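## Task

Every foam block sits above a lot number printed on the shelf edge beneath it. Each foam block whose lot number shows up two or more times anywhere in the storeroom must end up on the desk, with nothing overhanging the desk's edge. All other foam blocks must stay on their own shelves. The robot must not fall over or be left tilted, or the task fails.

## Robot and tools

ROBOT. A TidyBot++: a four-caster mobile base (0.54 m long, 0.50 m wide, 0.38 m high) carrying one seven-joint arm with a two-finger gripper. The shoulder sits 0.12 m ahead of the base centre, 0.68 m up. Cameras: base_camera (on the base, looking forward) and wrist_camera (looks along the hand). The arm starts folded, hand pointing down. Segments: upper arm 0.42 m, forearm 0.31 m, hand 0.31 m. A downward-pointing hand reaches at most about 0.94 m high, and only close in.

FRAMES. Base frame: origin on the floor below the base centre, x forward, y left, z up, metres. hand_pose is reported in it: the point between the finger pads; the hand's z axis runs out along the fingers, which close along its y axis. The odometry frame is the base frame as it was at scene start; base_odometry counts wheel turns only (slip looks like travel), heading in rad, left positive, -3.142 to 3.142. base_tilt is in degrees, forward and right positive.

TOOLS.
move: one action. Keys:
- base: an object of relative offsets from where the base is now, along its current axes: translate_m (forward +, -2 to 2 m), strafe_m (left +, -2 to 2 m), rotate_rad (counter-clockwise +, -6.3 to 6.3 rad). Any subset.
- joints: absolute angles by name, radians: joint_1_rad (any angle; positive is clockwise from above, opposite to heading), joint_2_rad (-2.249 to 2.249, shoulder, 0 = upper arm vertical), joint_3_rad (any), joint_4_rad (-2.579 to 2.579, elbow, 0 = straight), joint_5_rad (any), joint_6_rad (-2.099 to 2.099, wrist), joint_7_rad (any; at 1.57 with hand down the fingers open left/right), plus gripper_pos 0 (open, ~85 mm gap) to 1 (closed). Unbounded joints go the short way, so step under half a turn.
- target: one flat list of seven numbers, an absolute hand pose in the base frame: [x, y, z, qw, qx, qy, qz], metres then unit quaternion. With target, joints may only carry gripper_pos.
- speeds: caps for this action only: translate_m or strafe_m 0.05 to 0.5 m/s (give one only when both are used), rotate_rad 0.1 to 1.57 rad/s.
- cameras: list of base_camera, wrist_camera or all; [] for no images.
- blocking: true/omitted waits for rest; false returns in about 0.5 s while motion continues.
A move with no action just reports state. Unknown keys make a call invalid; out-of-range numbers get it refused.
wait: seconds 0 to 10, plus cameras; returns early if moves finish.
stop: brakes all running motions; braked parts hold and may keep pressing.
zoom_image: camera plus region [x0, y0, x1, y1] in image pixels from the top-left, at most 504 by 504; good for reading lot numbers.
read_manual: licence texts only.
finished_scene: scene = the current scene's number; ends it irreversibly, and later calls in that reply act in the next scene.

RESULTS. Lines include base_odometry, base_tilt, joint_positions, hand_pose, hand_target (where joint targets would put the hand), motor_effort (percent of max, bracket = peak in last action), motor temperatures, and statuses base_status, joint_status, hand_status: done, moving, off_target (rested away from target, maybe still pushing), stopped, contact_stop, time_out (base after 14 s, or an unreachable target after wandering ~10 s), not_followed (a check withheld the command), torque_fault, limit_stop_at_motor_heat. "joint command not followed"/"pose unreachable" with a cause mean self-collision or reach refused the arm targets. "ARM HIT" means a hard hit on the base or itself. A refused call, an uncommanded stop or a torque fault cancels the rest of that reply's move, wait and finished_scene calls. The move line reads done or the worst status. Images can lag the state slightly.

HINTS. After a target, hand_pose is usually within about 3 cm; correct by adding the wanted-minus-read difference to the previous target. To hold still after a target, resend hand_target, not hand_pose. Held objects make the arm sag; never command a joint to its current reading while loaded. Targets low and close in front, facing forward, tend to miss and can drive the arm into the base. Closed fingertips stick ~20 mm past hand_pose; gripper "done" at 1 means it grasped nothing, off_target means something is between the pads. A placed object stops hand_pose descending while commands keep going lower; watch effort.

AVOID. The arm does not avoid obstacles and keeps pushing on contact. Don't drive or turn with the arm snagged above ~0.6 m, don't reach far out from folded over nearby furniture, or swing a stretched arm sideways: the robot can tip. Back away or retract to right a lean. Don't drop or fling objects, release moving items, slam, squeeze hard on something still resting, or twist/pull hard on the gripper. Torque over 104.5 N m (joints 1-4) or 51.3 N m (5-7) halts the arm for 10 s. Holding loads or stretching out heats motors; at 75 °C the arm goes limp for 30-60 s. Objects can be nudged by outside disturbances, so recheck before finishing.

Each tool is called after ">>>" by a JSON object that holds its "op" and its "data".

## Session

>>> {"op": "move", "data": {}}

Scene clock: 0.00 s.
Motor temperatures (°C): [38 35 31 37 40 37 42]
base_odometry: x=+0.000 y=+0.000 heading=+0.000
base_tilt: forward=-0.4 right=+0.6
base_status: not commanded
joint_positions: joint_1_rad=-0.038 joint_2_rad=-0.374 joint_3_rad=+3.113 joint_4_rad=-2.523 joint_5_rad=-0.004 joint_6_rad=-0.911 joint_7_rad=+1.592 gripper_pos=+0.000
joint_status: not commanded
motor_effort: joint_1_rad=-1 joint_2_rad=-1 joint_3_rad=+1 joint_4_rad=+15 joint_5_rad=+1 joint_6_rad=+1 joint_7_rad=+0
hand_pose: x=+0.2532 y=+0.0103 z=+0.5912 quat_wxyz=(+0.003, +0.998, +0.042, +0.041) (m; base frame)
hand_target: x=+0.2524 y=+0.0102 z=+0.5907 quat_wxyz=(+0.003, +0.998, +0.042, +0.040) (m; base frame)
hand_status: not commanded
pictures: base_camera, wrist_camera
Images, in order (width x height): base_camera 644x364, wrist_camera 644x476.

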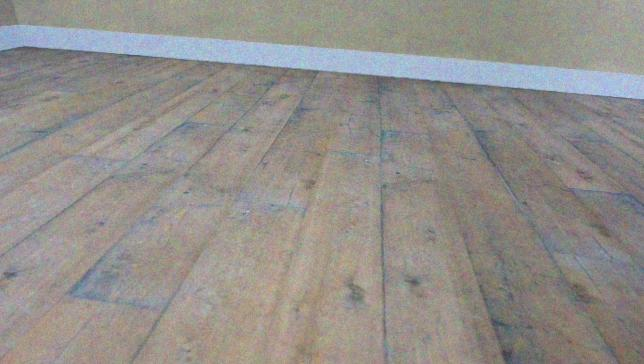

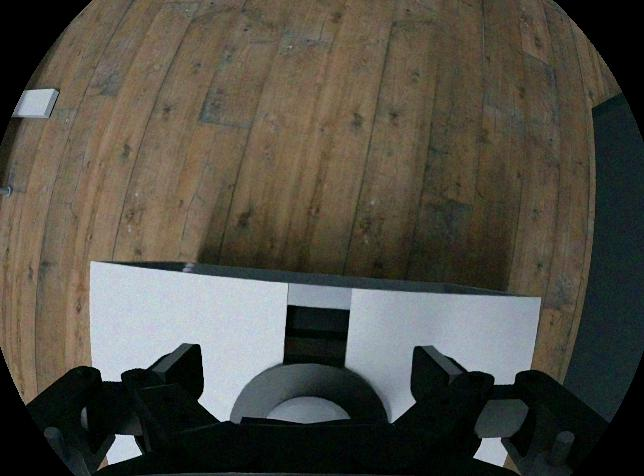

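>>> {"op": "move", "data": {"joints": {"joint_6_rad":0.4,"joint_1_rad":0}}}

>>> {"op": "move", "data": {"joints": {"joint_1_rad":1.57}}}

>>> {"op": "move", "data": {"joints": {"joint_1_rad":-1.57}}}

>>> {"op": "move", "data": {"joints": {"joint_1_rad":-3.1}}}

Scene clock: 2.13 s.
Motor temperatures (°C): [38 35 31 37 40 37 42]
move: done
base_odometry: x=+0.000 y=+0.000 heading=+0.000
base_tilt: forward=-0.3 right=+0.6
base_status: not commanded
joint_positions: joint_1_rad=-0.019 joint_2_rad=-0.374 joint_3_rad=+3.113 joint_4_rad=-2.522 joint_5_rad=-0.004 joint_6_rad=+0.345 joint_7_rad=+1.592 gripper_pos=+0.000
joint_status: all done
motor_effort: joint_1_rad=-1(2) joint_2_rad=-6(6) joint_3_rad=+1(1) joint_4_rad=+19(20) joint_5_rad=+1(1) joint_6_rad=+8(9) joint_7_rad=+0(1)
hand_pose: x=+0.5308 y=+0.0214 z=+0.8301 quat_wxyz=(-0.004, +0.784, +0.027, +0.620) (m; base frame)
hand_target: x=+0.5340 y=+0.0137 z=+0.8453 quat_wxyz=(+0.002, +0.768, +0.020, +0.641) (m; base frame)
hand_status: not commanded
pictures: base_camera, wrist_camera
Images, in order (width x height): base_camera 644x364, wrist_camera 644x476.

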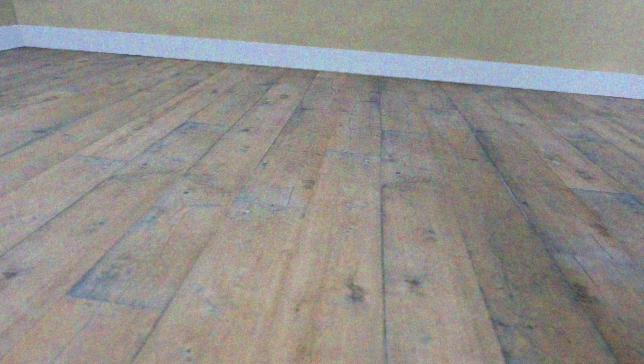

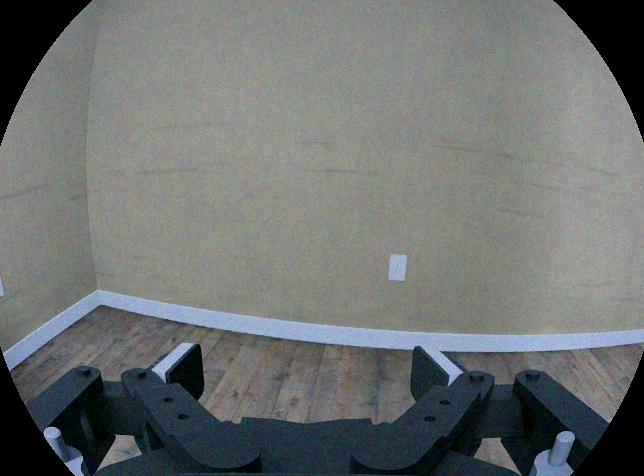

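Scene clock: 4.93 s.
Motor temperatures (°C): [38 35 31 37 40 37 42]
move: done
base_odometry: x=+0.000 y=+0.000 heading=+0.000
base_tilt: forward=-0.3 right=+0.6
base_status: not commanded
joint_positions: joint_1_rad=+1.551 joint_2_rad=-0.374 joint_3_rad=+3.113 joint_4_rad=-2.522 joint_5_rad=-0.004 joint_6_rad=+0.345 joint_7_rad=+1.592 gripper_pos=+0.000
joint_status: all done
motor_effort: joint_1_rad=+0(2) joint_2_rad=-6(6) joint_3_rad=+1(1) joint_4_rad=+20(21) joint_5_rad=+1(1) joint_6_rad=+8(9) joint_7_rad=-1(1)
hand_pose: x=+0.1405 y=-0.4118 z=+0.8302 quat_wxyz=(+0.436, +0.574, -0.535, +0.442) (m; base frame)
hand_target: x=+0.1330 y=-0.4150 z=+0.8453 quat_wxyz=(+0.454, +0.557, -0.529, +0.452) (m; base frame)
hand_status: not commanded
pictures: base_camera, wrist_camera
Images, in order (width x height): base_camera 644x364, wrist_camera 644x476.

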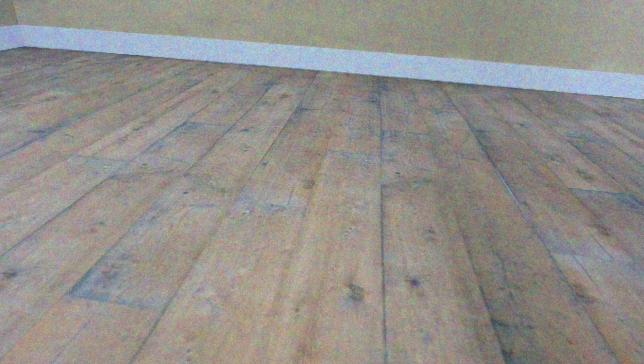

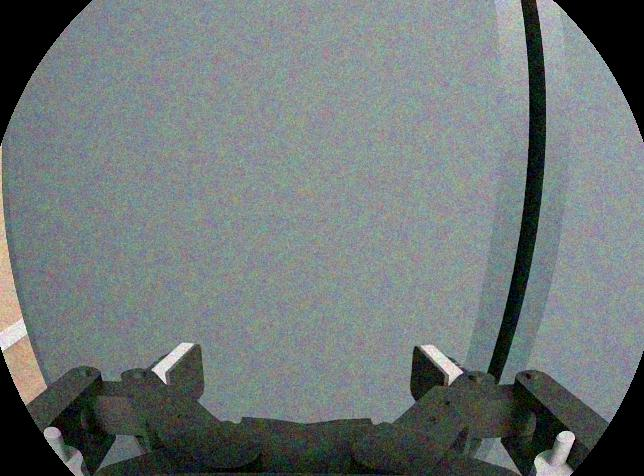

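Scene clock: 8.87 s.
Motor temperatures (°C): [38 35 31 37 40 38 42]
move: done
base_odometry: x=+0.000 y=+0.000 heading=+0.000
base_tilt: forward=-0.4 right=+0.6
base_status: not commanded
joint_positions: joint_1_rad=-1.551 joint_2_rad=-0.374 joint_3_rad=+3.113 joint_4_rad=-2.522 joint_5_rad=-0.004 joint_6_rad=+0.345 joint_7_rad=+1.592 gripper_pos=+0.000
joint_status: all done
motor_effort: joint_1_rad=+0(2) joint_2_rad=-6(6) joint_3_rad=+1(1) joint_4_rad=+19(20) joint_5_rad=+1(1) joint_6_rad=+8(9) joint_7_rad=+0(1)
hand_pose: x=+0.1135 y=+0.4124 z=+0.8302 quat_wxyz=(-0.433, +0.546, +0.563, +0.444) (m; base frame)
hand_target: x=+0.1056 y=+0.4151 z=+0.8453 quat_wxyz=(-0.452, +0.529, +0.556, +0.454) (m; base frame)
hand_status: not commanded
pictures: base_camera, wrist_camera
Images, in order (width x height): base_camera 644x364, wrist_camera 644x476.

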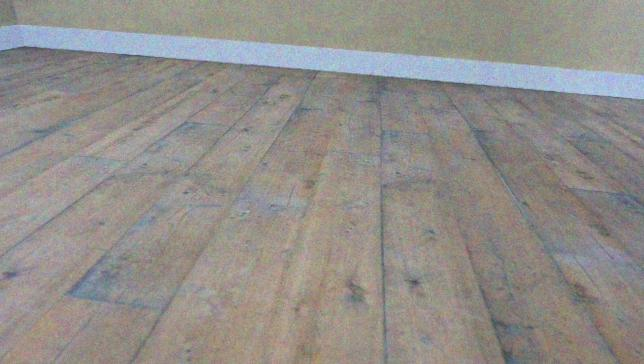

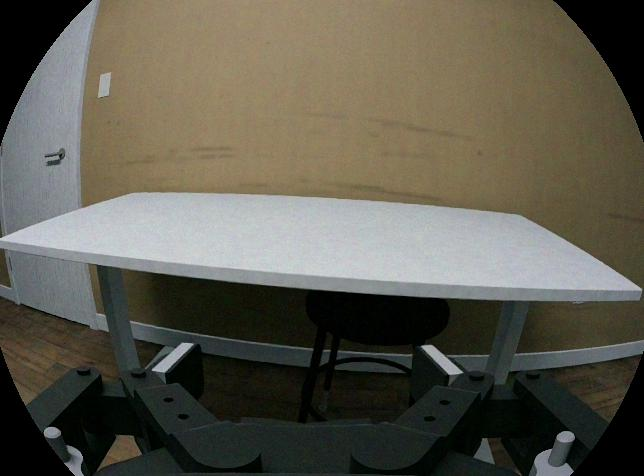

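Scene clock: 11.63 s.
Motor temperatures (°C): [38 35 31 37 40 38 42]
move: done
base_odometry: x=+0.000 y=+0.000 heading=+0.000
base_tilt: forward=-0.3 right=+0.6
base_status: not commanded
joint_positions: joint_1_rad=-3.081 joint_2_rad=-0.374 joint_3_rad=+3.113 joint_4_rad=-2.522 joint_5_rad=-0.004 joint_6_rad=+0.346 joint_7_rad=+1.592 gripper_pos=+0.000
joint_status: all done
motor_effort: joint_1_rad=-1(2) joint_2_rad=-6(7) joint_3_rad=+1(1) joint_4_rad=+20(21) joint_5_rad=+1(1) joint_6_rad=+8(9) joint_7_rad=+0(1)
hand_pose: x=-0.2932 y=+0.0113 z=+0.8303 quat_wxyz=(-0.620, +0.004, +0.784, +0.020) (m; base frame)
hand_target: x=-0.2963 y=+0.0036 z=+0.8453 quat_wxyz=(-0.640, -0.004, +0.768, +0.015) (m; base frame)
hand_status: not commanded
pictures: base_camera, wrist_camera
Images, in order (width x height): base_camera 644x364, wrist_camera 644x476.

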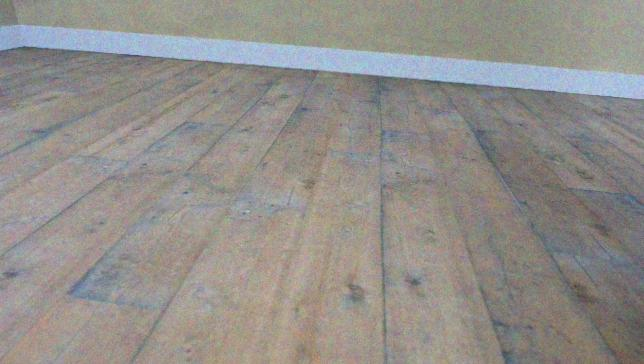

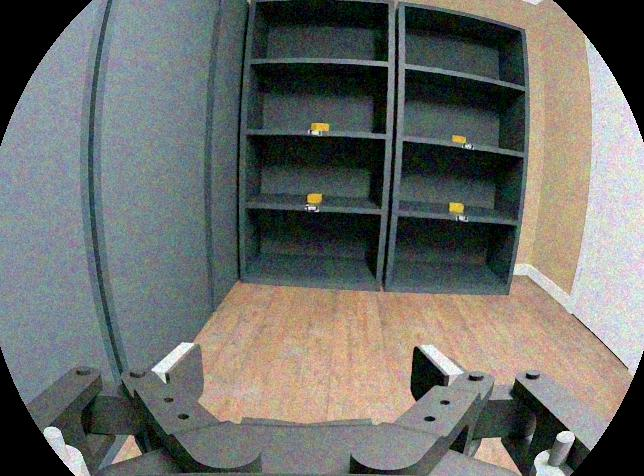

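>>> {"op": "zoom_image", "data": {"camera": "wrist_camera", "region": [290, 110, 350, 220]}}

>>> {"op": "zoom_image", "data": {"camera": "wrist_camera", "region": [430, 120, 500, 230]}}

>>> {"op": "zoom_image", "data": {"camera": "wrist_camera", "region": [0, 0, 504, 400]}}

Scaled by 4.582.

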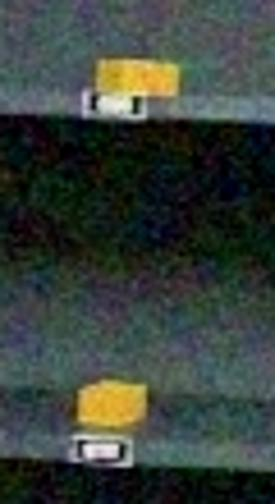

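Scaled by 4.582.

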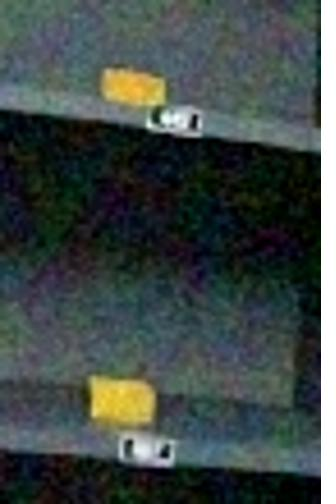

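Scaled by 1.000.

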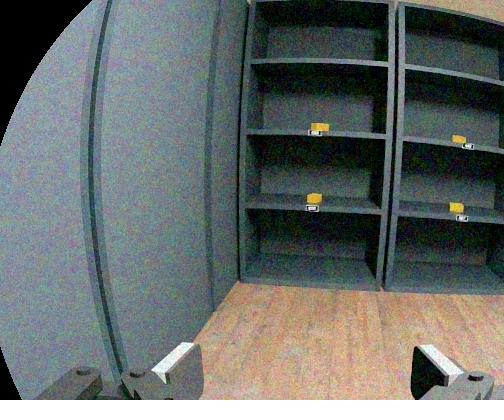

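>>> {"op": "move", "data": {"base": {"translate_m":-0.7}}}

>>> {"op": "zoom_image", "data": {"camera": "wrist_camera", "region": [200, 40, 600, 300]}}

Scene clock: 14.83 s.
Motor temperatures (°C): [38 35 31 37 40 38 42]
move: done
base_odometry: x=-0.700 y=+0.000 heading=+0.001
base_tilt: forward=-0.4 right=+0.6
base_status: done
joint_positions: joint_1_rad=-3.082 joint_2_rad=-0.375 joint_3_rad=+3.113 joint_4_rad=-2.522 joint_5_rad=-0.004 joint_6_rad=+0.347 joint_7_rad=+1.592 gripper_pos=+0.000
joint_status: not commanded
motor_effort: joint_1_rad=-1(1) joint_2_rad=-6(8) joint_3_rad=+1(1) joint_4_rad=+20(21) joint_5_rad=+1(1) joint_6_rad=+9(9) joint_7_rad=+0(1)
hand_pose: x=-0.2933 y=+0.0111 z=+0.8309 quat_wxyz=(-0.621, +0.004, +0.783, +0.020) (m; base frame)
hand_target: x=-0.2963 y=+0.0036 z=+0.8453 quat_wxyz=(-0.640, -0.004, +0.768, +0.015) (m; base frame)
hand_status: not commanded
pictures: base_camera, wrist_camera
Images, in order (width x height): base_camera 644x364, wrist_camera 644x476.

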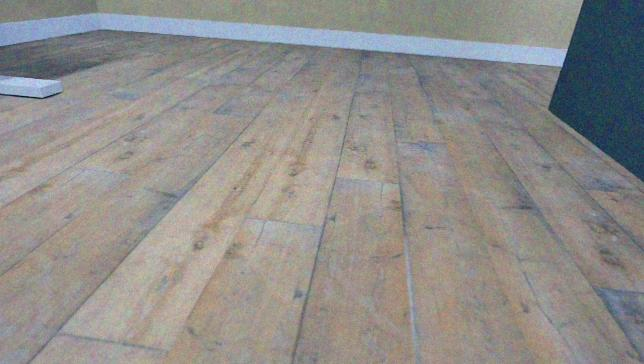

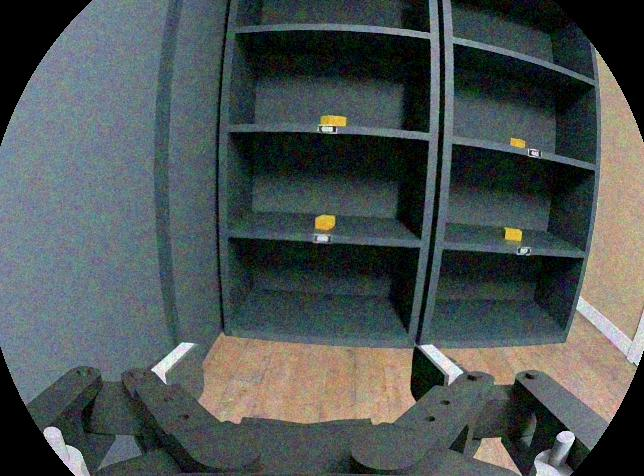

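Scaled by 1.260.

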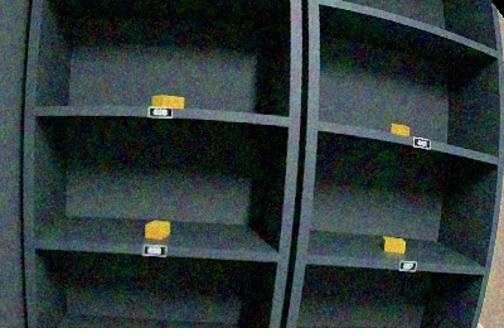

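>>> {"op": "move", "data": {"base": {"translate_m":-0.8,"strafe_m":-0.0}, "cameras": ["wrist_camera"]}}

>>> {"op": "zoom_image", "data": {"camera": "wrist_camera", "region": [250, 50, 400, 350]}}

>>> {"op": "zoom_image", "data": {"camera": "wrist_camera", "region": [494, 50, 644, 350]}}

Scene clock: 18.07 s.
Motor temperatures (°C): [38 35 31 37 40 38 42]
move: done
base_odometry: x=-1.500 y=-0.001 heading=+0.002
base_tilt: forward=-0.4 right=+0.6
base_status: done
joint_positions: joint_1_rad=-3.082 joint_2_rad=-0.375 joint_3_rad=+3.113 joint_4_rad=-2.522 joint_5_rad=-0.004 joint_6_rad=+0.348 joint_7_rad=+1.592 gripper_pos=+0.000
joint_status: not commanded
motor_effort: joint_1_rad=-1(1) joint_2_rad=-5(8) joint_3_rad=+0(1) joint_4_rad=+19(21) joint_5_rad=+1(1) joint_6_rad=+8(9) joint_7_rad=+0(1)
hand_pose: x=-0.2933 y=+0.0111 z=+0.8313 quat_wxyz=(-0.621, +0.004, +0.783, +0.020) (m; base frame)
hand_target: x=-0.2963 y=+0.0036 z=+0.8453 quat_wxyz=(-0.640, -0.004, +0.768, +0.015) (m; base frame)
hand_status: not commanded
pictures: wrist_camera
Images, in order (width x height): wrist_camera 644x476.

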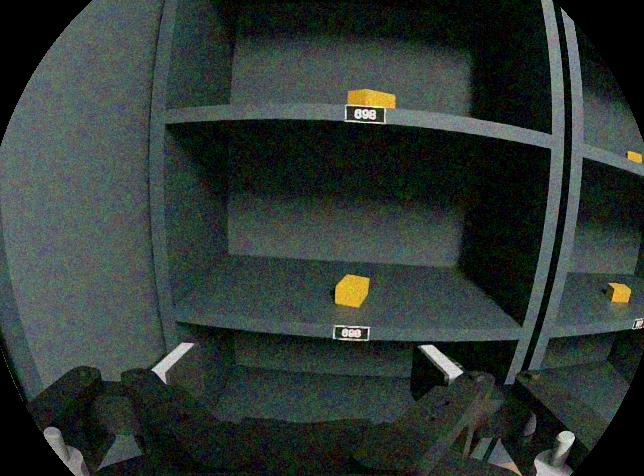

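Scaled by 1.680.

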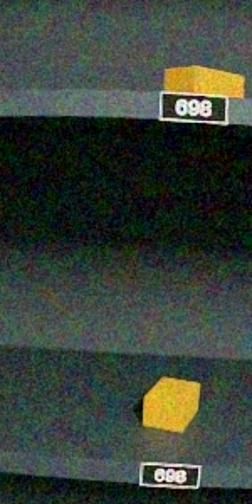

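Scaled by 1.680.

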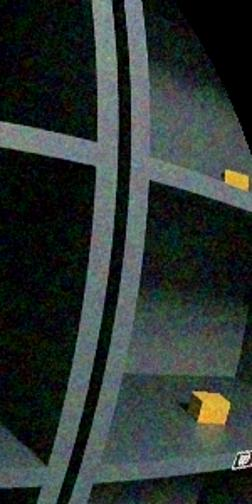

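>>> {"op": "zoom_image", "data": {"camera": "wrist_camera", "region": [340, 100, 390, 126]}}

>>> {"op": "zoom_image", "data": {"camera": "wrist_camera", "region": [326, 320, 376, 346]}}

>>> {"op": "move", "data": {"base": {"strafe_m":0.9}, "cameras": ["wrist_camera"]}}

>>> {"op": "zoom_image", "data": {"camera": "wrist_camera", "region": [200, 50, 500, 360]}}

Scaled by 10.080.

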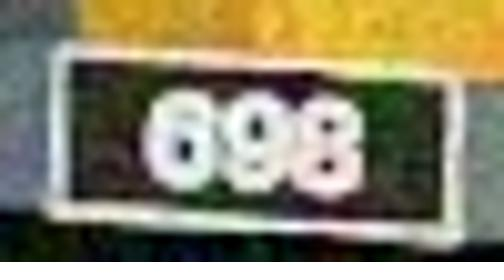

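Scaled by 10.080.

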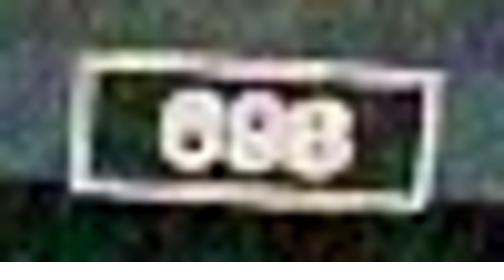

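Scene clock: 21.50 s.
Motor temperatures (°C): [38 35 31 37 40 38 42]
move: done
base_odometry: x=-1.502 y=+0.899 heading=+0.003
base_tilt: forward=-0.4 right=+0.6
base_status: done
joint_positions: joint_1_rad=-3.083 joint_2_rad=-0.375 joint_3_rad=+3.113 joint_4_rad=-2.522 joint_5_rad=-0.004 joint_6_rad=+0.348 joint_7_rad=+1.592 gripper_pos=+0.000
joint_status: not commanded
motor_effort: joint_1_rad=-1(1) joint_2_rad=-5(7) joint_3_rad=+1(3) joint_4_rad=+20(21) joint_5_rad=+1(1) joint_6_rad=+8(9) joint_7_rad=+0(1)
hand_pose: x=-0.2933 y=+0.0106 z=+0.8314 quat_wxyz=(-0.622, +0.003, +0.783, +0.020) (m; base frame)
hand_target: x=-0.2963 y=+0.0036 z=+0.8453 quat_wxyz=(-0.640, -0.004, +0.768, +0.015) (m; base frame)
hand_status: not commanded
pictures: wrist_camera
Images, in order (width x height): wrist_camera 644x476.

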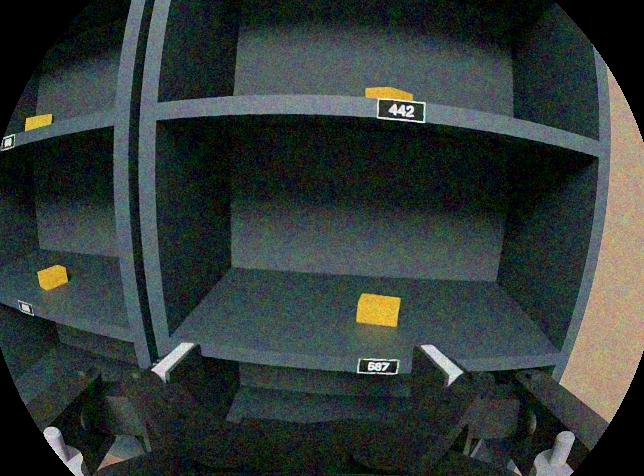

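Scaled by 1.626.

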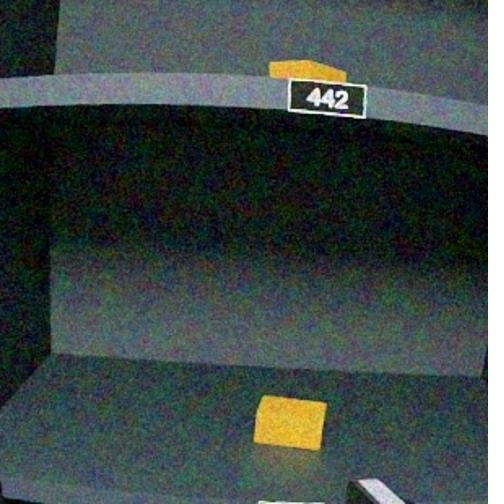

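>>> {"op": "zoom_image", "data": {"camera": "wrist_camera", "region": [350, 350, 410, 380]}}

>>> {"op": "move", "data": {"base": {"strafe_m":-0.85,"translate_m":0.1}, "joints": {"joint_6_rad":0.1}, "cameras": ["wrist_camera"]}}

>>> {"op": "zoom_image", "data": {"camera": "wrist_camera", "region": [240, 200, 440, 350]}}

Scaled by 8.400.

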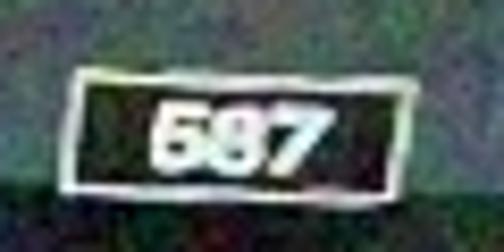

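Scene clock: 24.97 s.
Motor temperatures (°C): [38 35 31 37 40 38 42]
move: done
base_odometry: x=-1.400 y=+0.050 heading=+0.003
base_tilt: forward=-0.4 right=+0.6
base_status: done
joint_positions: joint_1_rad=-3.083 joint_2_rad=-0.374 joint_3_rad=+3.113 joint_4_rad=-2.523 joint_5_rad=-0.004 joint_6_rad=+0.114 joint_7_rad=+1.592 gripper_pos=+0.000
joint_status: all done
motor_effort: joint_1_rad=+0(1) joint_2_rad=-5(6) joint_3_rad=+1(2) joint_4_rad=+18(21) joint_5_rad=+1(1) joint_6_rad=+8(10) joint_7_rad=+0(1)
hand_pose: x=-0.2686 y=+0.0101 z=+0.7625 quat_wxyz=(-0.525, +0.004, +0.851, +0.017) (m; base frame)
hand_target: x=-0.2661 y=+0.0037 z=+0.7572 quat_wxyz=(-0.519, -0.003, +0.855, +0.013) (m; base frame)
hand_status: not commanded
pictures: wrist_camera
Images, in order (width x height): wrist_camera 644x476.

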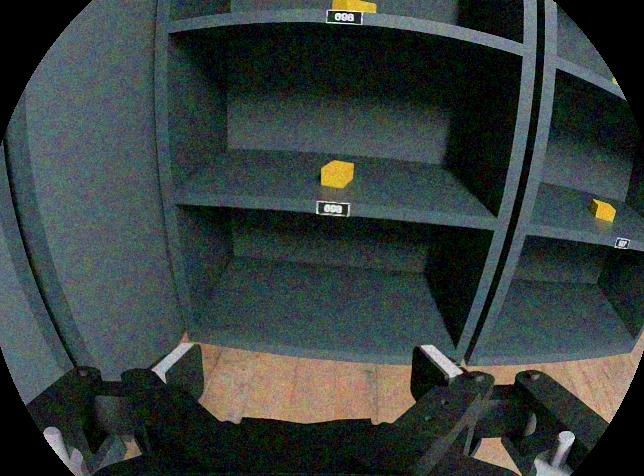

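Scaled by 2.520.

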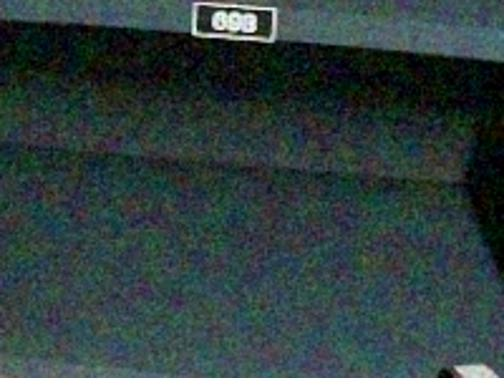

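>>> {"op": "move", "data": {"base": {"translate_m":1.9,"strafe_m":0.1}, "joints": {"joint_6_rad":0.35}, "cameras": []}}

>>> {"op": "move", "data": {"joints": {"joint_1_rad":-4.1}}}

Scene clock: 30.33 s.
Motor temperatures (°C): [38 35 31 37 40 38 42]
move: done
base_odometry: x=+0.500 y=+0.156 heading=+0.003
base_tilt: forward=-0.4 right=+0.6
base_status: done
joint_positions: joint_1_rad=-3.083 joint_2_rad=-0.374 joint_3_rad=+3.113 joint_4_rad=-2.515 joint_5_rad=-0.004 joint_6_rad=+0.328 joint_7_rad=+1.592 gripper_pos=+0.000
joint_status: all done
motor_effort: joint_1_rad=-1(1) joint_2_rad=-5(9) joint_3_rad=+1(1) joint_4_rad=+19(22) joint_5_rad=+1(1) joint_6_rad=+9(10) joint_7_rad=-1(1)
hand_pose: x=-0.2938 y=+0.0105 z=+0.8288 quat_wxyz=(-0.616, +0.003, +0.788, +0.020) (m; base frame)
hand_target: x=-0.2931 y=+0.0036 z=+0.8300 quat_wxyz=(-0.621, -0.004, +0.784, +0.015) (m; base frame)
hand_status: not commanded
pictures: none
No camera images: "cameras" was empty.

Scene clock: 32.63 s.
Motor temperatures (°C): [38 35 31 37 40 38 42]
move: done
base_odometry: x=+0.500 y=+0.156 heading=+0.003
base_tilt: forward=-0.3 right=+0.6
base_status: not commanded
joint_positions: joint_1_rad=-4.081 joint_2_rad=-0.374 joint_3_rad=+3.113 joint_4_rad=-2.515 joint_5_rad=-0.004 joint_6_rad=+0.328 joint_7_rad=+1.592 gripper_pos=+0.000
joint_status: all done
motor_effort: joint_1_rad=+0(2) joint_2_rad=-6(6) joint_3_rad=+1(1) joint_4_rad=+19(20) joint_5_rad=+1(1) joint_6_rad=+8(9) joint_7_rad=+0(1)
hand_pose: x=-0.1135 y=-0.3412 z=+0.8288 quat_wxyz=(-0.550, -0.374, +0.693, -0.278) (m; base frame)
hand_target: x=-0.1067 y=-0.3448 z=+0.8300 quat_wxyz=(-0.552, -0.379, +0.686, -0.285) (m; base frame)
hand_status: not commanded
pictures: base_camera, wrist_camera
Images, in order (width x height): base_camera 644x364, wrist_camera 644x476.

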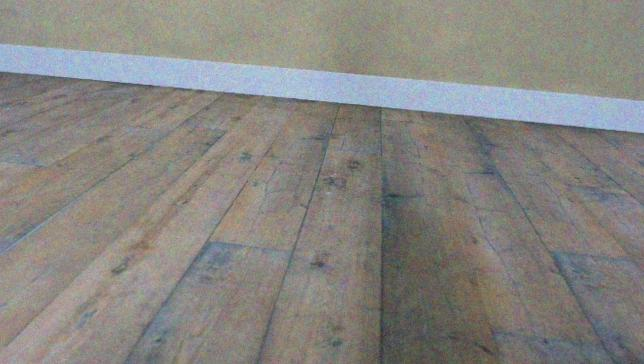

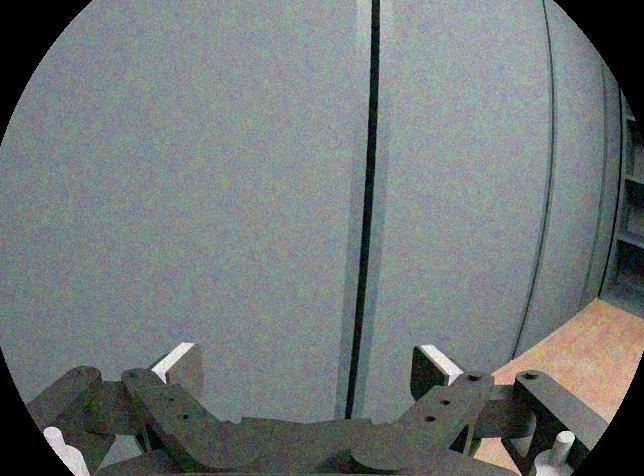

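>>> {"op": "move", "data": {"base": {"translate_m":0.75}, "joints": {"joint_1_rad":-4.7}}}

Scene clock: 35.73 s.
Motor temperatures (°C): [38 35 31 37 40 38 42]
move: done
base_odometry: x=+1.250 y=+0.158 heading=+0.003
base_tilt: forward=-0.3 right=+0.6
base_status: done
joint_positions: joint_1_rad=-4.682 joint_2_rad=-0.374 joint_3_rad=+3.113 joint_4_rad=-2.515 joint_5_rad=-0.004 joint_6_rad=+0.328 joint_7_rad=+1.592 gripper_pos=+0.000
joint_status: all done
motor_effort: joint_1_rad=-1(3) joint_2_rad=-5(8) joint_3_rad=+1(2) joint_4_rad=+20(21) joint_5_rad=+1(1) joint_6_rad=+9(9) joint_7_rad=+0(1)
hand_pose: x=+0.1201 y=-0.4129 z=+0.8288 quat_wxyz=(-0.443, -0.563, +0.551, -0.428) (m; base frame)
hand_target: x=+0.1274 y=-0.4120 z=+0.8300 quat_wxyz=(-0.443, -0.565, +0.543, -0.435) (m; base frame)
hand_status: not commanded
pictures: base_camera, wrist_camera
Images, in order (width x height): base_camera 644x364, wrist_camera 644x476.

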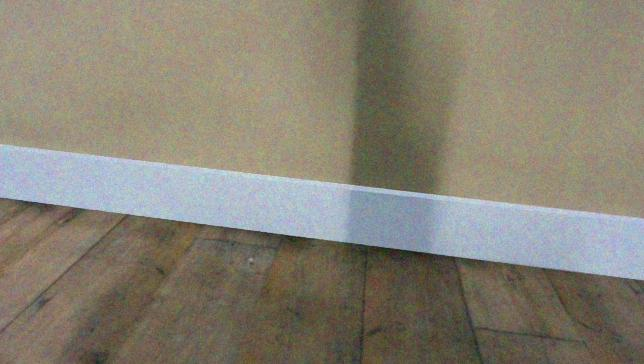

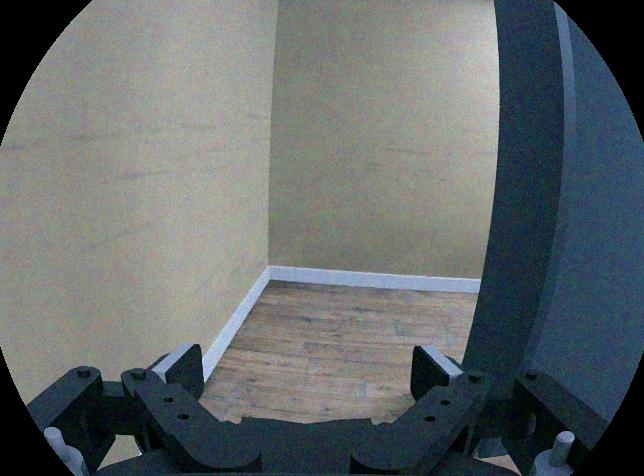

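>>> {"op": "move", "data": {"joints": {"joint_6_rad":-0.5}, "cameras": ["wrist_camera"]}}

Scene clock: 37.63 s.
Motor temperatures (°C): [38 35 31 37 40 38 42]
move: done
base_odometry: x=+1.250 y=+0.158 heading=+0.003
base_tilt: forward=-0.3 right=+0.6
base_status: not commanded
joint_positions: joint_1_rad=-4.682 joint_2_rad=-0.374 joint_3_rad=+3.113 joint_4_rad=-2.515 joint_5_rad=-0.004 joint_6_rad=-0.455 joint_7_rad=+1.592 gripper_pos=+0.000
joint_status: all done
motor_effort: joint_1_rad=+0(1) joint_2_rad=-3(6) joint_3_rad=+1(1) joint_4_rad=+17(20) joint_5_rad=+1(1) joint_6_rad=+5(9) joint_7_rad=+0(1)
hand_pose: x=+0.1196 y=-0.2720 z=+0.6373 quat_wxyz=(-0.195, -0.687, +0.675, -0.185) (m; base frame)
hand_target: x=+0.1241 y=-0.2556 z=+0.6265 quat_wxyz=(-0.175, -0.698, +0.674, -0.169) (m; base frame)
hand_status: not commanded
pictures: wrist_camera
Images, in order (width x height): wrist_camera 644x476.

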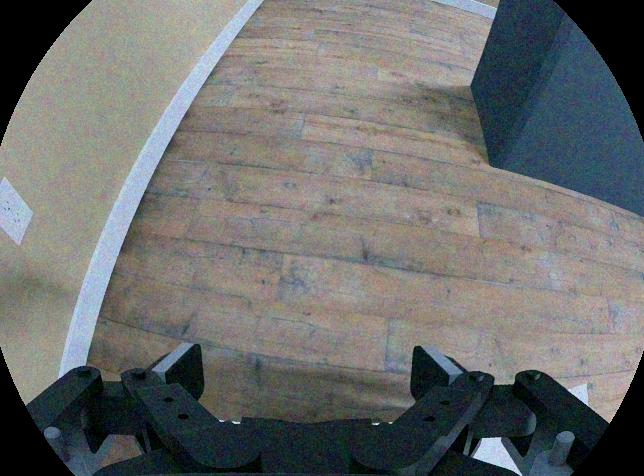

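>>> {"op": "move", "data": {"base": {"translate_m":0.12}, "joints": {"joint_6_rad":0.35}, "cameras": []}}

>>> {"op": "move", "data": {"base": {"strafe_m":-1.65}, "cameras": []}}

>>> {"op": "move", "data": {"joints": {"joint_1_rad":-3.5}}}

Scene clock: 39.63 s.
Motor temperatures (°C): [38 35 31 37 40 38 42]
move: done
base_odometry: x=+1.370 y=+0.159 heading=+0.003
base_tilt: forward=-0.3 right=+0.6
base_status: done
joint_positions: joint_1_rad=-4.684 joint_2_rad=-0.374 joint_3_rad=+3.113 joint_4_rad=-2.516 joint_5_rad=-0.004 joint_6_rad=+0.299 joint_7_rad=+1.592 gripper_pos=+0.000
joint_status: all done
motor_effort: joint_1_rad=+0(1) joint_2_rad=-6(6) joint_3_rad=+1(2) joint_4_rad=+20(20) joint_5_rad=+1(1) joint_6_rad=+8(9) joint_7_rad=+0(0)
hand_pose: x=+0.1206 y=-0.4105 z=+0.8198 quat_wxyz=(-0.435, -0.569, +0.557, -0.420) (m; base frame)
hand_target: x=+0.1274 y=-0.4120 z=+0.8300 quat_wxyz=(-0.443, -0.565, +0.543, -0.435) (m; base frame)
hand_status: not commanded
pictures: none
No camera images: "cameras" was empty.

Scene clock: 44.30 s.
Motor temperatures (°C): [38 35 31 37 40 38 42]
move: done
base_odometry: x=+1.376 y=-1.491 heading=+0.004
base_tilt: forward=-0.3 right=+0.6
base_status: done
joint_positions: joint_1_rad=-4.684 joint_2_rad=-0.375 joint_3_rad=+3.113 joint_4_rad=-2.516 joint_5_rad=-0.004 joint_6_rad=+0.300 joint_7_rad=+1.592 gripper_pos=+0.000
joint_status: not commanded
motor_effort: joint_1_rad=-1(1) joint_2_rad=-5(8) joint_3_rad=+1(1) joint_4_rad=+19(21) joint_5_rad=+1(1) joint_6_rad=+8(9) joint_7_rad=+0(1)
hand_pose: x=+0.1206 y=-0.4104 z=+0.8204 quat_wxyz=(-0.435, -0.569, +0.557, -0.421) (m; base frame)
hand_target: x=+0.1274 y=-0.4120 z=+0.8300 quat_wxyz=(-0.443, -0.565, +0.543, -0.435) (m; base frame)
hand_status: not commanded
pictures: none
No camera images: "cameras" was empty.

Scene clock: 46.77 s.
Motor temperatures (°C): [38 35 31 37 40 38 42]
move: done
base_odometry: x=+1.376 y=-1.491 heading=+0.004
base_tilt: forward=-0.4 right=+0.6
base_status: not commanded
joint_positions: joint_1_rad=-3.519 joint_2_rad=-0.375 joint_3_rad=+3.113 joint_4_rad=-2.516 joint_5_rad=-0.004 joint_6_rad=+0.300 joint_7_rad=+1.592 gripper_pos=+0.000
joint_status: all done
motor_effort: joint_1_rad=-1(2) joint_2_rad=-5(7) joint_3_rad=+1(1) joint_4_rad=+20(20) joint_5_rad=+1(1) joint_6_rad=+9(9) joint_7_rad=+0(1)
hand_pose: x=-0.2574 y=-0.1635 z=+0.8204 quat_wxyz=(-0.595, -0.169, +0.778, -0.112) (m; base frame)
hand_target: x=-0.2620 y=-0.1571 z=+0.8300 quat_wxyz=(-0.612, -0.159, +0.767, -0.109) (m; base frame)
hand_status: not commanded
pictures: base_camera, wrist_camera
Images, in order (width x height): base_camera 644x364, wrist_camera 644x476.

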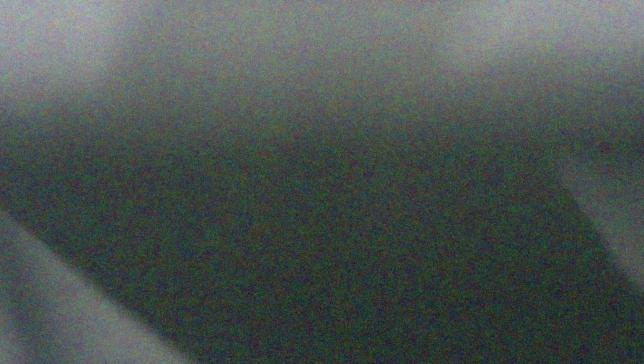

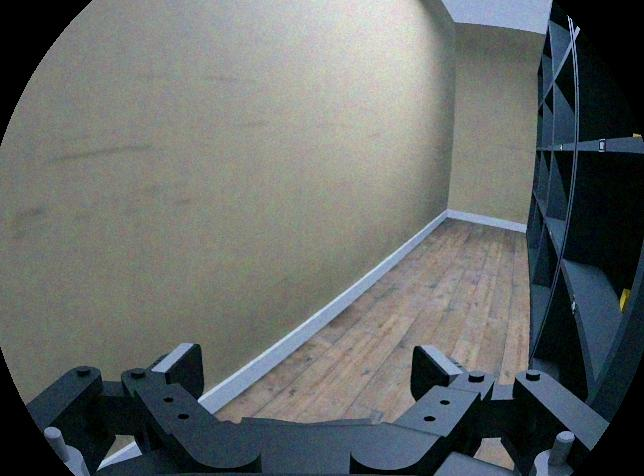

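>>> {"op": "move", "data": {"base": {"strafe_m":-0.3,"translate_m":-0.95}, "joints": {"joint_1_rad":-1.57}, "cameras": ["wrist_camera"]}}

Scene clock: 50.37 s.
Motor temperatures (°C): [38 35 31 37 40 38 42]
move: done
base_odometry: x=+0.427 y=-1.795 heading=+0.004
base_tilt: forward=-0.3 right=+0.6
base_status: done
joint_positions: joint_1_rad=-1.589 joint_2_rad=-0.375 joint_3_rad=+3.113 joint_4_rad=-2.516 joint_5_rad=-0.004 joint_6_rad=+0.300 joint_7_rad=+1.592 gripper_pos=+0.000
joint_status: all done
motor_effort: joint_1_rad=-1(2) joint_2_rad=-6(6) joint_3_rad=+0(1) joint_4_rad=+20(21) joint_5_rad=+1(1) joint_6_rad=+8(10) joint_7_rad=+0(1)
hand_pose: x=+0.0982 y=+0.4098 z=+0.8207 quat_wxyz=(-0.431, +0.543, +0.582, +0.426) (m; base frame)
hand_target: x=+0.1058 y=+0.4119 z=+0.8300 quat_wxyz=(-0.438, +0.540, +0.568, +0.441) (m; base frame)
hand_status: not commanded
pictures: wrist_camera
Images, in order (width x height): wrist_camera 644x476.

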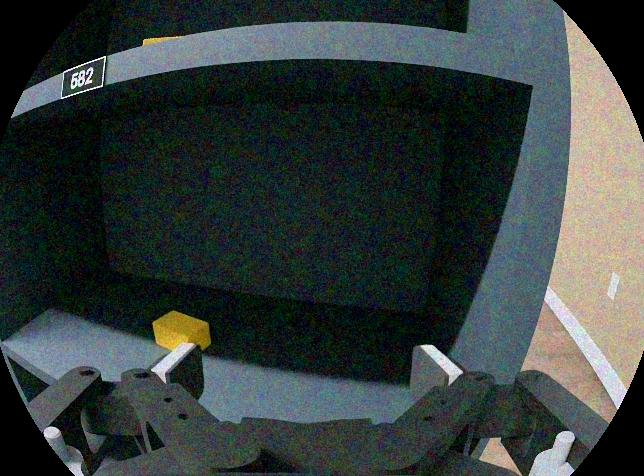

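>>> {"op": "move", "data": {"base": {"translate_m":-0.3,"strafe_m":-0.08}, "joints": {"joint_6_rad":0.08}, "cameras": ["wrist_camera"]}}

>>> {"op": "move", "data": {"base": {"translate_m":-0.9}, "cameras": ["wrist_camera"]}}

>>> {"op": "move", "data": {"base": {"translate_m":-0.9}, "cameras": ["wrist_camera"]}}

Scene clock: 52.57 s.
Motor temperatures (°C): [38 35 31 37 40 38 42]
move: done
base_odometry: x=+0.127 y=-1.876 heading=+0.005
base_tilt: forward=-0.4 right=+0.6
base_status: done
joint_positions: joint_1_rad=-1.587 joint_2_rad=-0.375 joint_3_rad=+3.113 joint_4_rad=-2.520 joint_5_rad=-0.004 joint_6_rad=+0.092 joint_7_rad=+1.592 gripper_pos=+0.000
joint_status: all done
motor_effort: joint_1_rad=+0(1) joint_2_rad=-5(7) joint_3_rad=+1(2) joint_4_rad=+19(21) joint_5_rad=+1(1) joint_6_rad=+8(9) joint_7_rad=+0(1)
hand_pose: x=+0.1002 y=+0.3848 z=+0.7579 quat_wxyz=(-0.368, +0.585, +0.625, +0.364) (m; base frame)
hand_target: x=+0.1071 y=+0.3820 z=+0.7517 quat_wxyz=(-0.359, +0.593, +0.623, +0.362) (m; base frame)
hand_status: not commanded
pictures: wrist_camera
Images, in order (width x height): wrist_camera 644x476.

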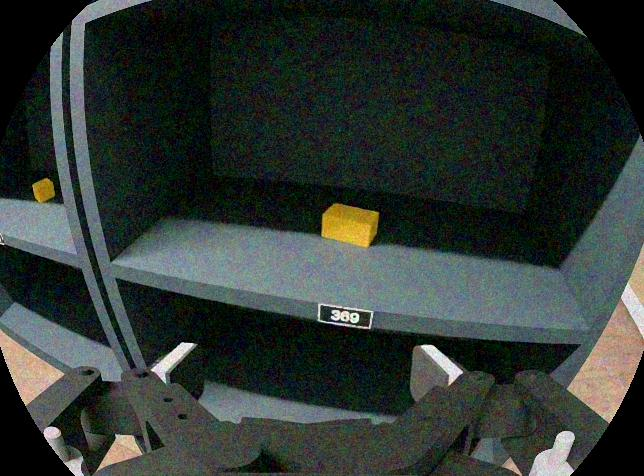

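Scene clock: 58.17 s.
Motor temperatures (°C): [38 35 31 37 40 38 42]
move: time_out
base_odometry: x=-0.771 y=-1.880 heading=+0.003
base_tilt: forward=-0.3 right=+0.6
base_status: translate_m time_out (by the wheels' count: -0.898 of -0.900)
joint_positions: joint_1_rad=-1.585 joint_2_rad=-0.376 joint_3_rad=+3.112 joint_4_rad=-2.520 joint_5_rad=-0.004 joint_6_rad=+0.092 joint_7_rad=+1.592 gripper_pos=+0.000
joint_status: not commanded
motor_effort: joint_1_rad=-1(1) joint_2_rad=-6(9) joint_3_rad=+1(3) joint_4_rad=+19(21) joint_5_rad=+1(1) joint_6_rad=+8(9) joint_7_rad=+0(1)
hand_pose: x=+0.1009 y=+0.3847 z=+0.7583 quat_wxyz=(-0.368, +0.585, +0.624, +0.365) (m; base frame)
hand_target: x=+0.1071 y=+0.3820 z=+0.7517 quat_wxyz=(-0.359, +0.593, +0.623, +0.362) (m; base frame)
hand_status: not commanded
pictures: wrist_camera
Images, in order (width x height): wrist_camera 644x476.

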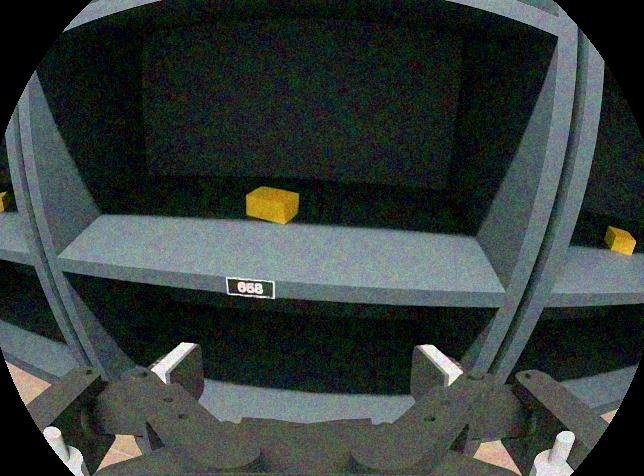

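not run: a stop that you did not command came earlier in this reply.

>>> {"op": "zoom_image", "data": {"camera": "wrist_camera", "region": [220, 270, 280, 306]}}

>>> {"op": "move", "data": {"base": {"translate_m":-0.8,"strafe_m":0.1}, "cameras": ["wrist_camera"]}}

>>> {"op": "move", "data": {"joints": {"joint_6_rad":0.5}, "cameras": ["wrist_camera"]}}

Scaled by 8.400.

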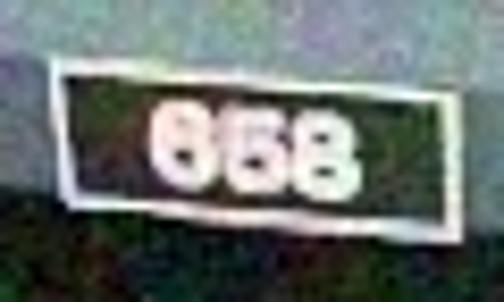

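Scene clock: 61.40 s.
Motor temperatures (°C): [38 35 31 37 40 38 42]
move: done
base_odometry: x=-1.571 y=-1.783 heading=+0.004
base_tilt: forward=-0.4 right=+0.6
base_status: done
joint_positions: joint_1_rad=-1.585 joint_2_rad=-0.376 joint_3_rad=+3.112 joint_4_rad=-2.520 joint_5_rad=-0.004 joint_6_rad=+0.092 joint_7_rad=+1.592 gripper_pos=+0.000
joint_status: not commanded
motor_effort: joint_1_rad=+0(1) joint_2_rad=-5(6) joint_3_rad=+1(2) joint_4_rad=+19(21) joint_5_rad=+1(1) joint_6_rad=+8(9) joint_7_rad=+0(1)
hand_pose: x=+0.1009 y=+0.3847 z=+0.7583 quat_wxyz=(-0.368, +0.585, +0.624, +0.365) (m; base frame)
hand_target: x=+0.1071 y=+0.3820 z=+0.7517 quat_wxyz=(-0.359, +0.593, +0.623, +0.362) (m; base frame)
hand_status: not commanded
pictures: wrist_camera
Images, in order (width x height): wrist_camera 644x476.

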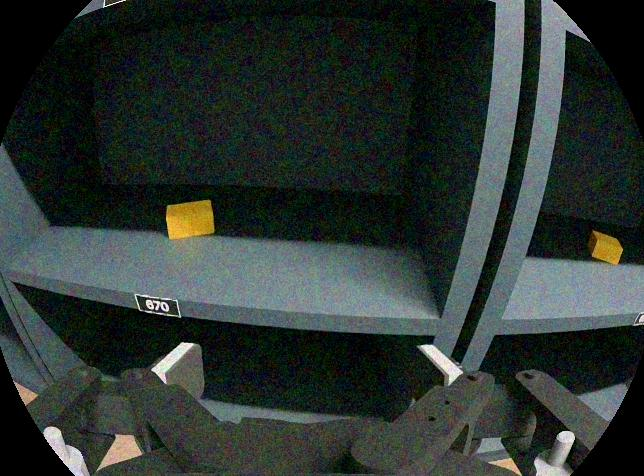

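Scene clock: 62.20 s.
Motor temperatures (°C): [38 35 31 37 40 38 42]
move: done
base_odometry: x=-1.571 y=-1.783 heading=+0.004
base_tilt: forward=-0.4 right=+0.6
base_status: not commanded
joint_positions: joint_1_rad=-1.585 joint_2_rad=-0.376 joint_3_rad=+3.112 joint_4_rad=-2.519 joint_5_rad=-0.004 joint_6_rad=+0.458 joint_7_rad=+1.592 gripper_pos=+0.000
joint_status: all done
motor_effort: joint_1_rad=+0(1) joint_2_rad=-5(6) joint_3_rad=+1(1) joint_4_rad=+19(22) joint_5_rad=+1(1) joint_6_rad=+9(10) joint_7_rad=+0(1)
hand_pose: x=+0.0989 y=+0.4183 z=+0.8676 quat_wxyz=(-0.473, +0.510, +0.545, +0.468) (m; base frame)
hand_target: x=+0.1053 y=+0.4191 z=+0.8761 quat_wxyz=(-0.478, +0.506, +0.533, +0.481) (m; base frame)
hand_status: not commanded
pictures: wrist_camera
Images, in order (width x height): wrist_camera 644x476.

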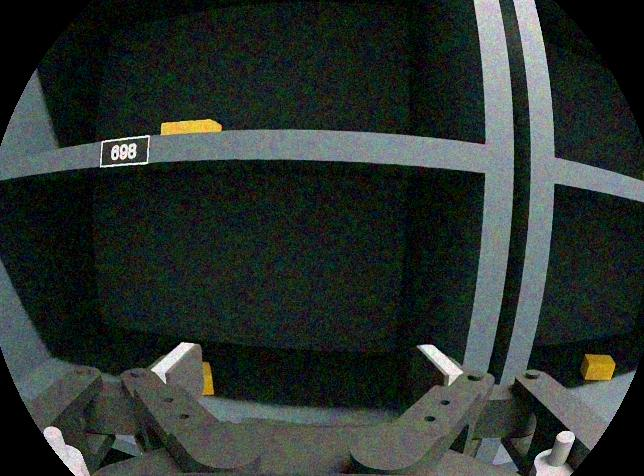

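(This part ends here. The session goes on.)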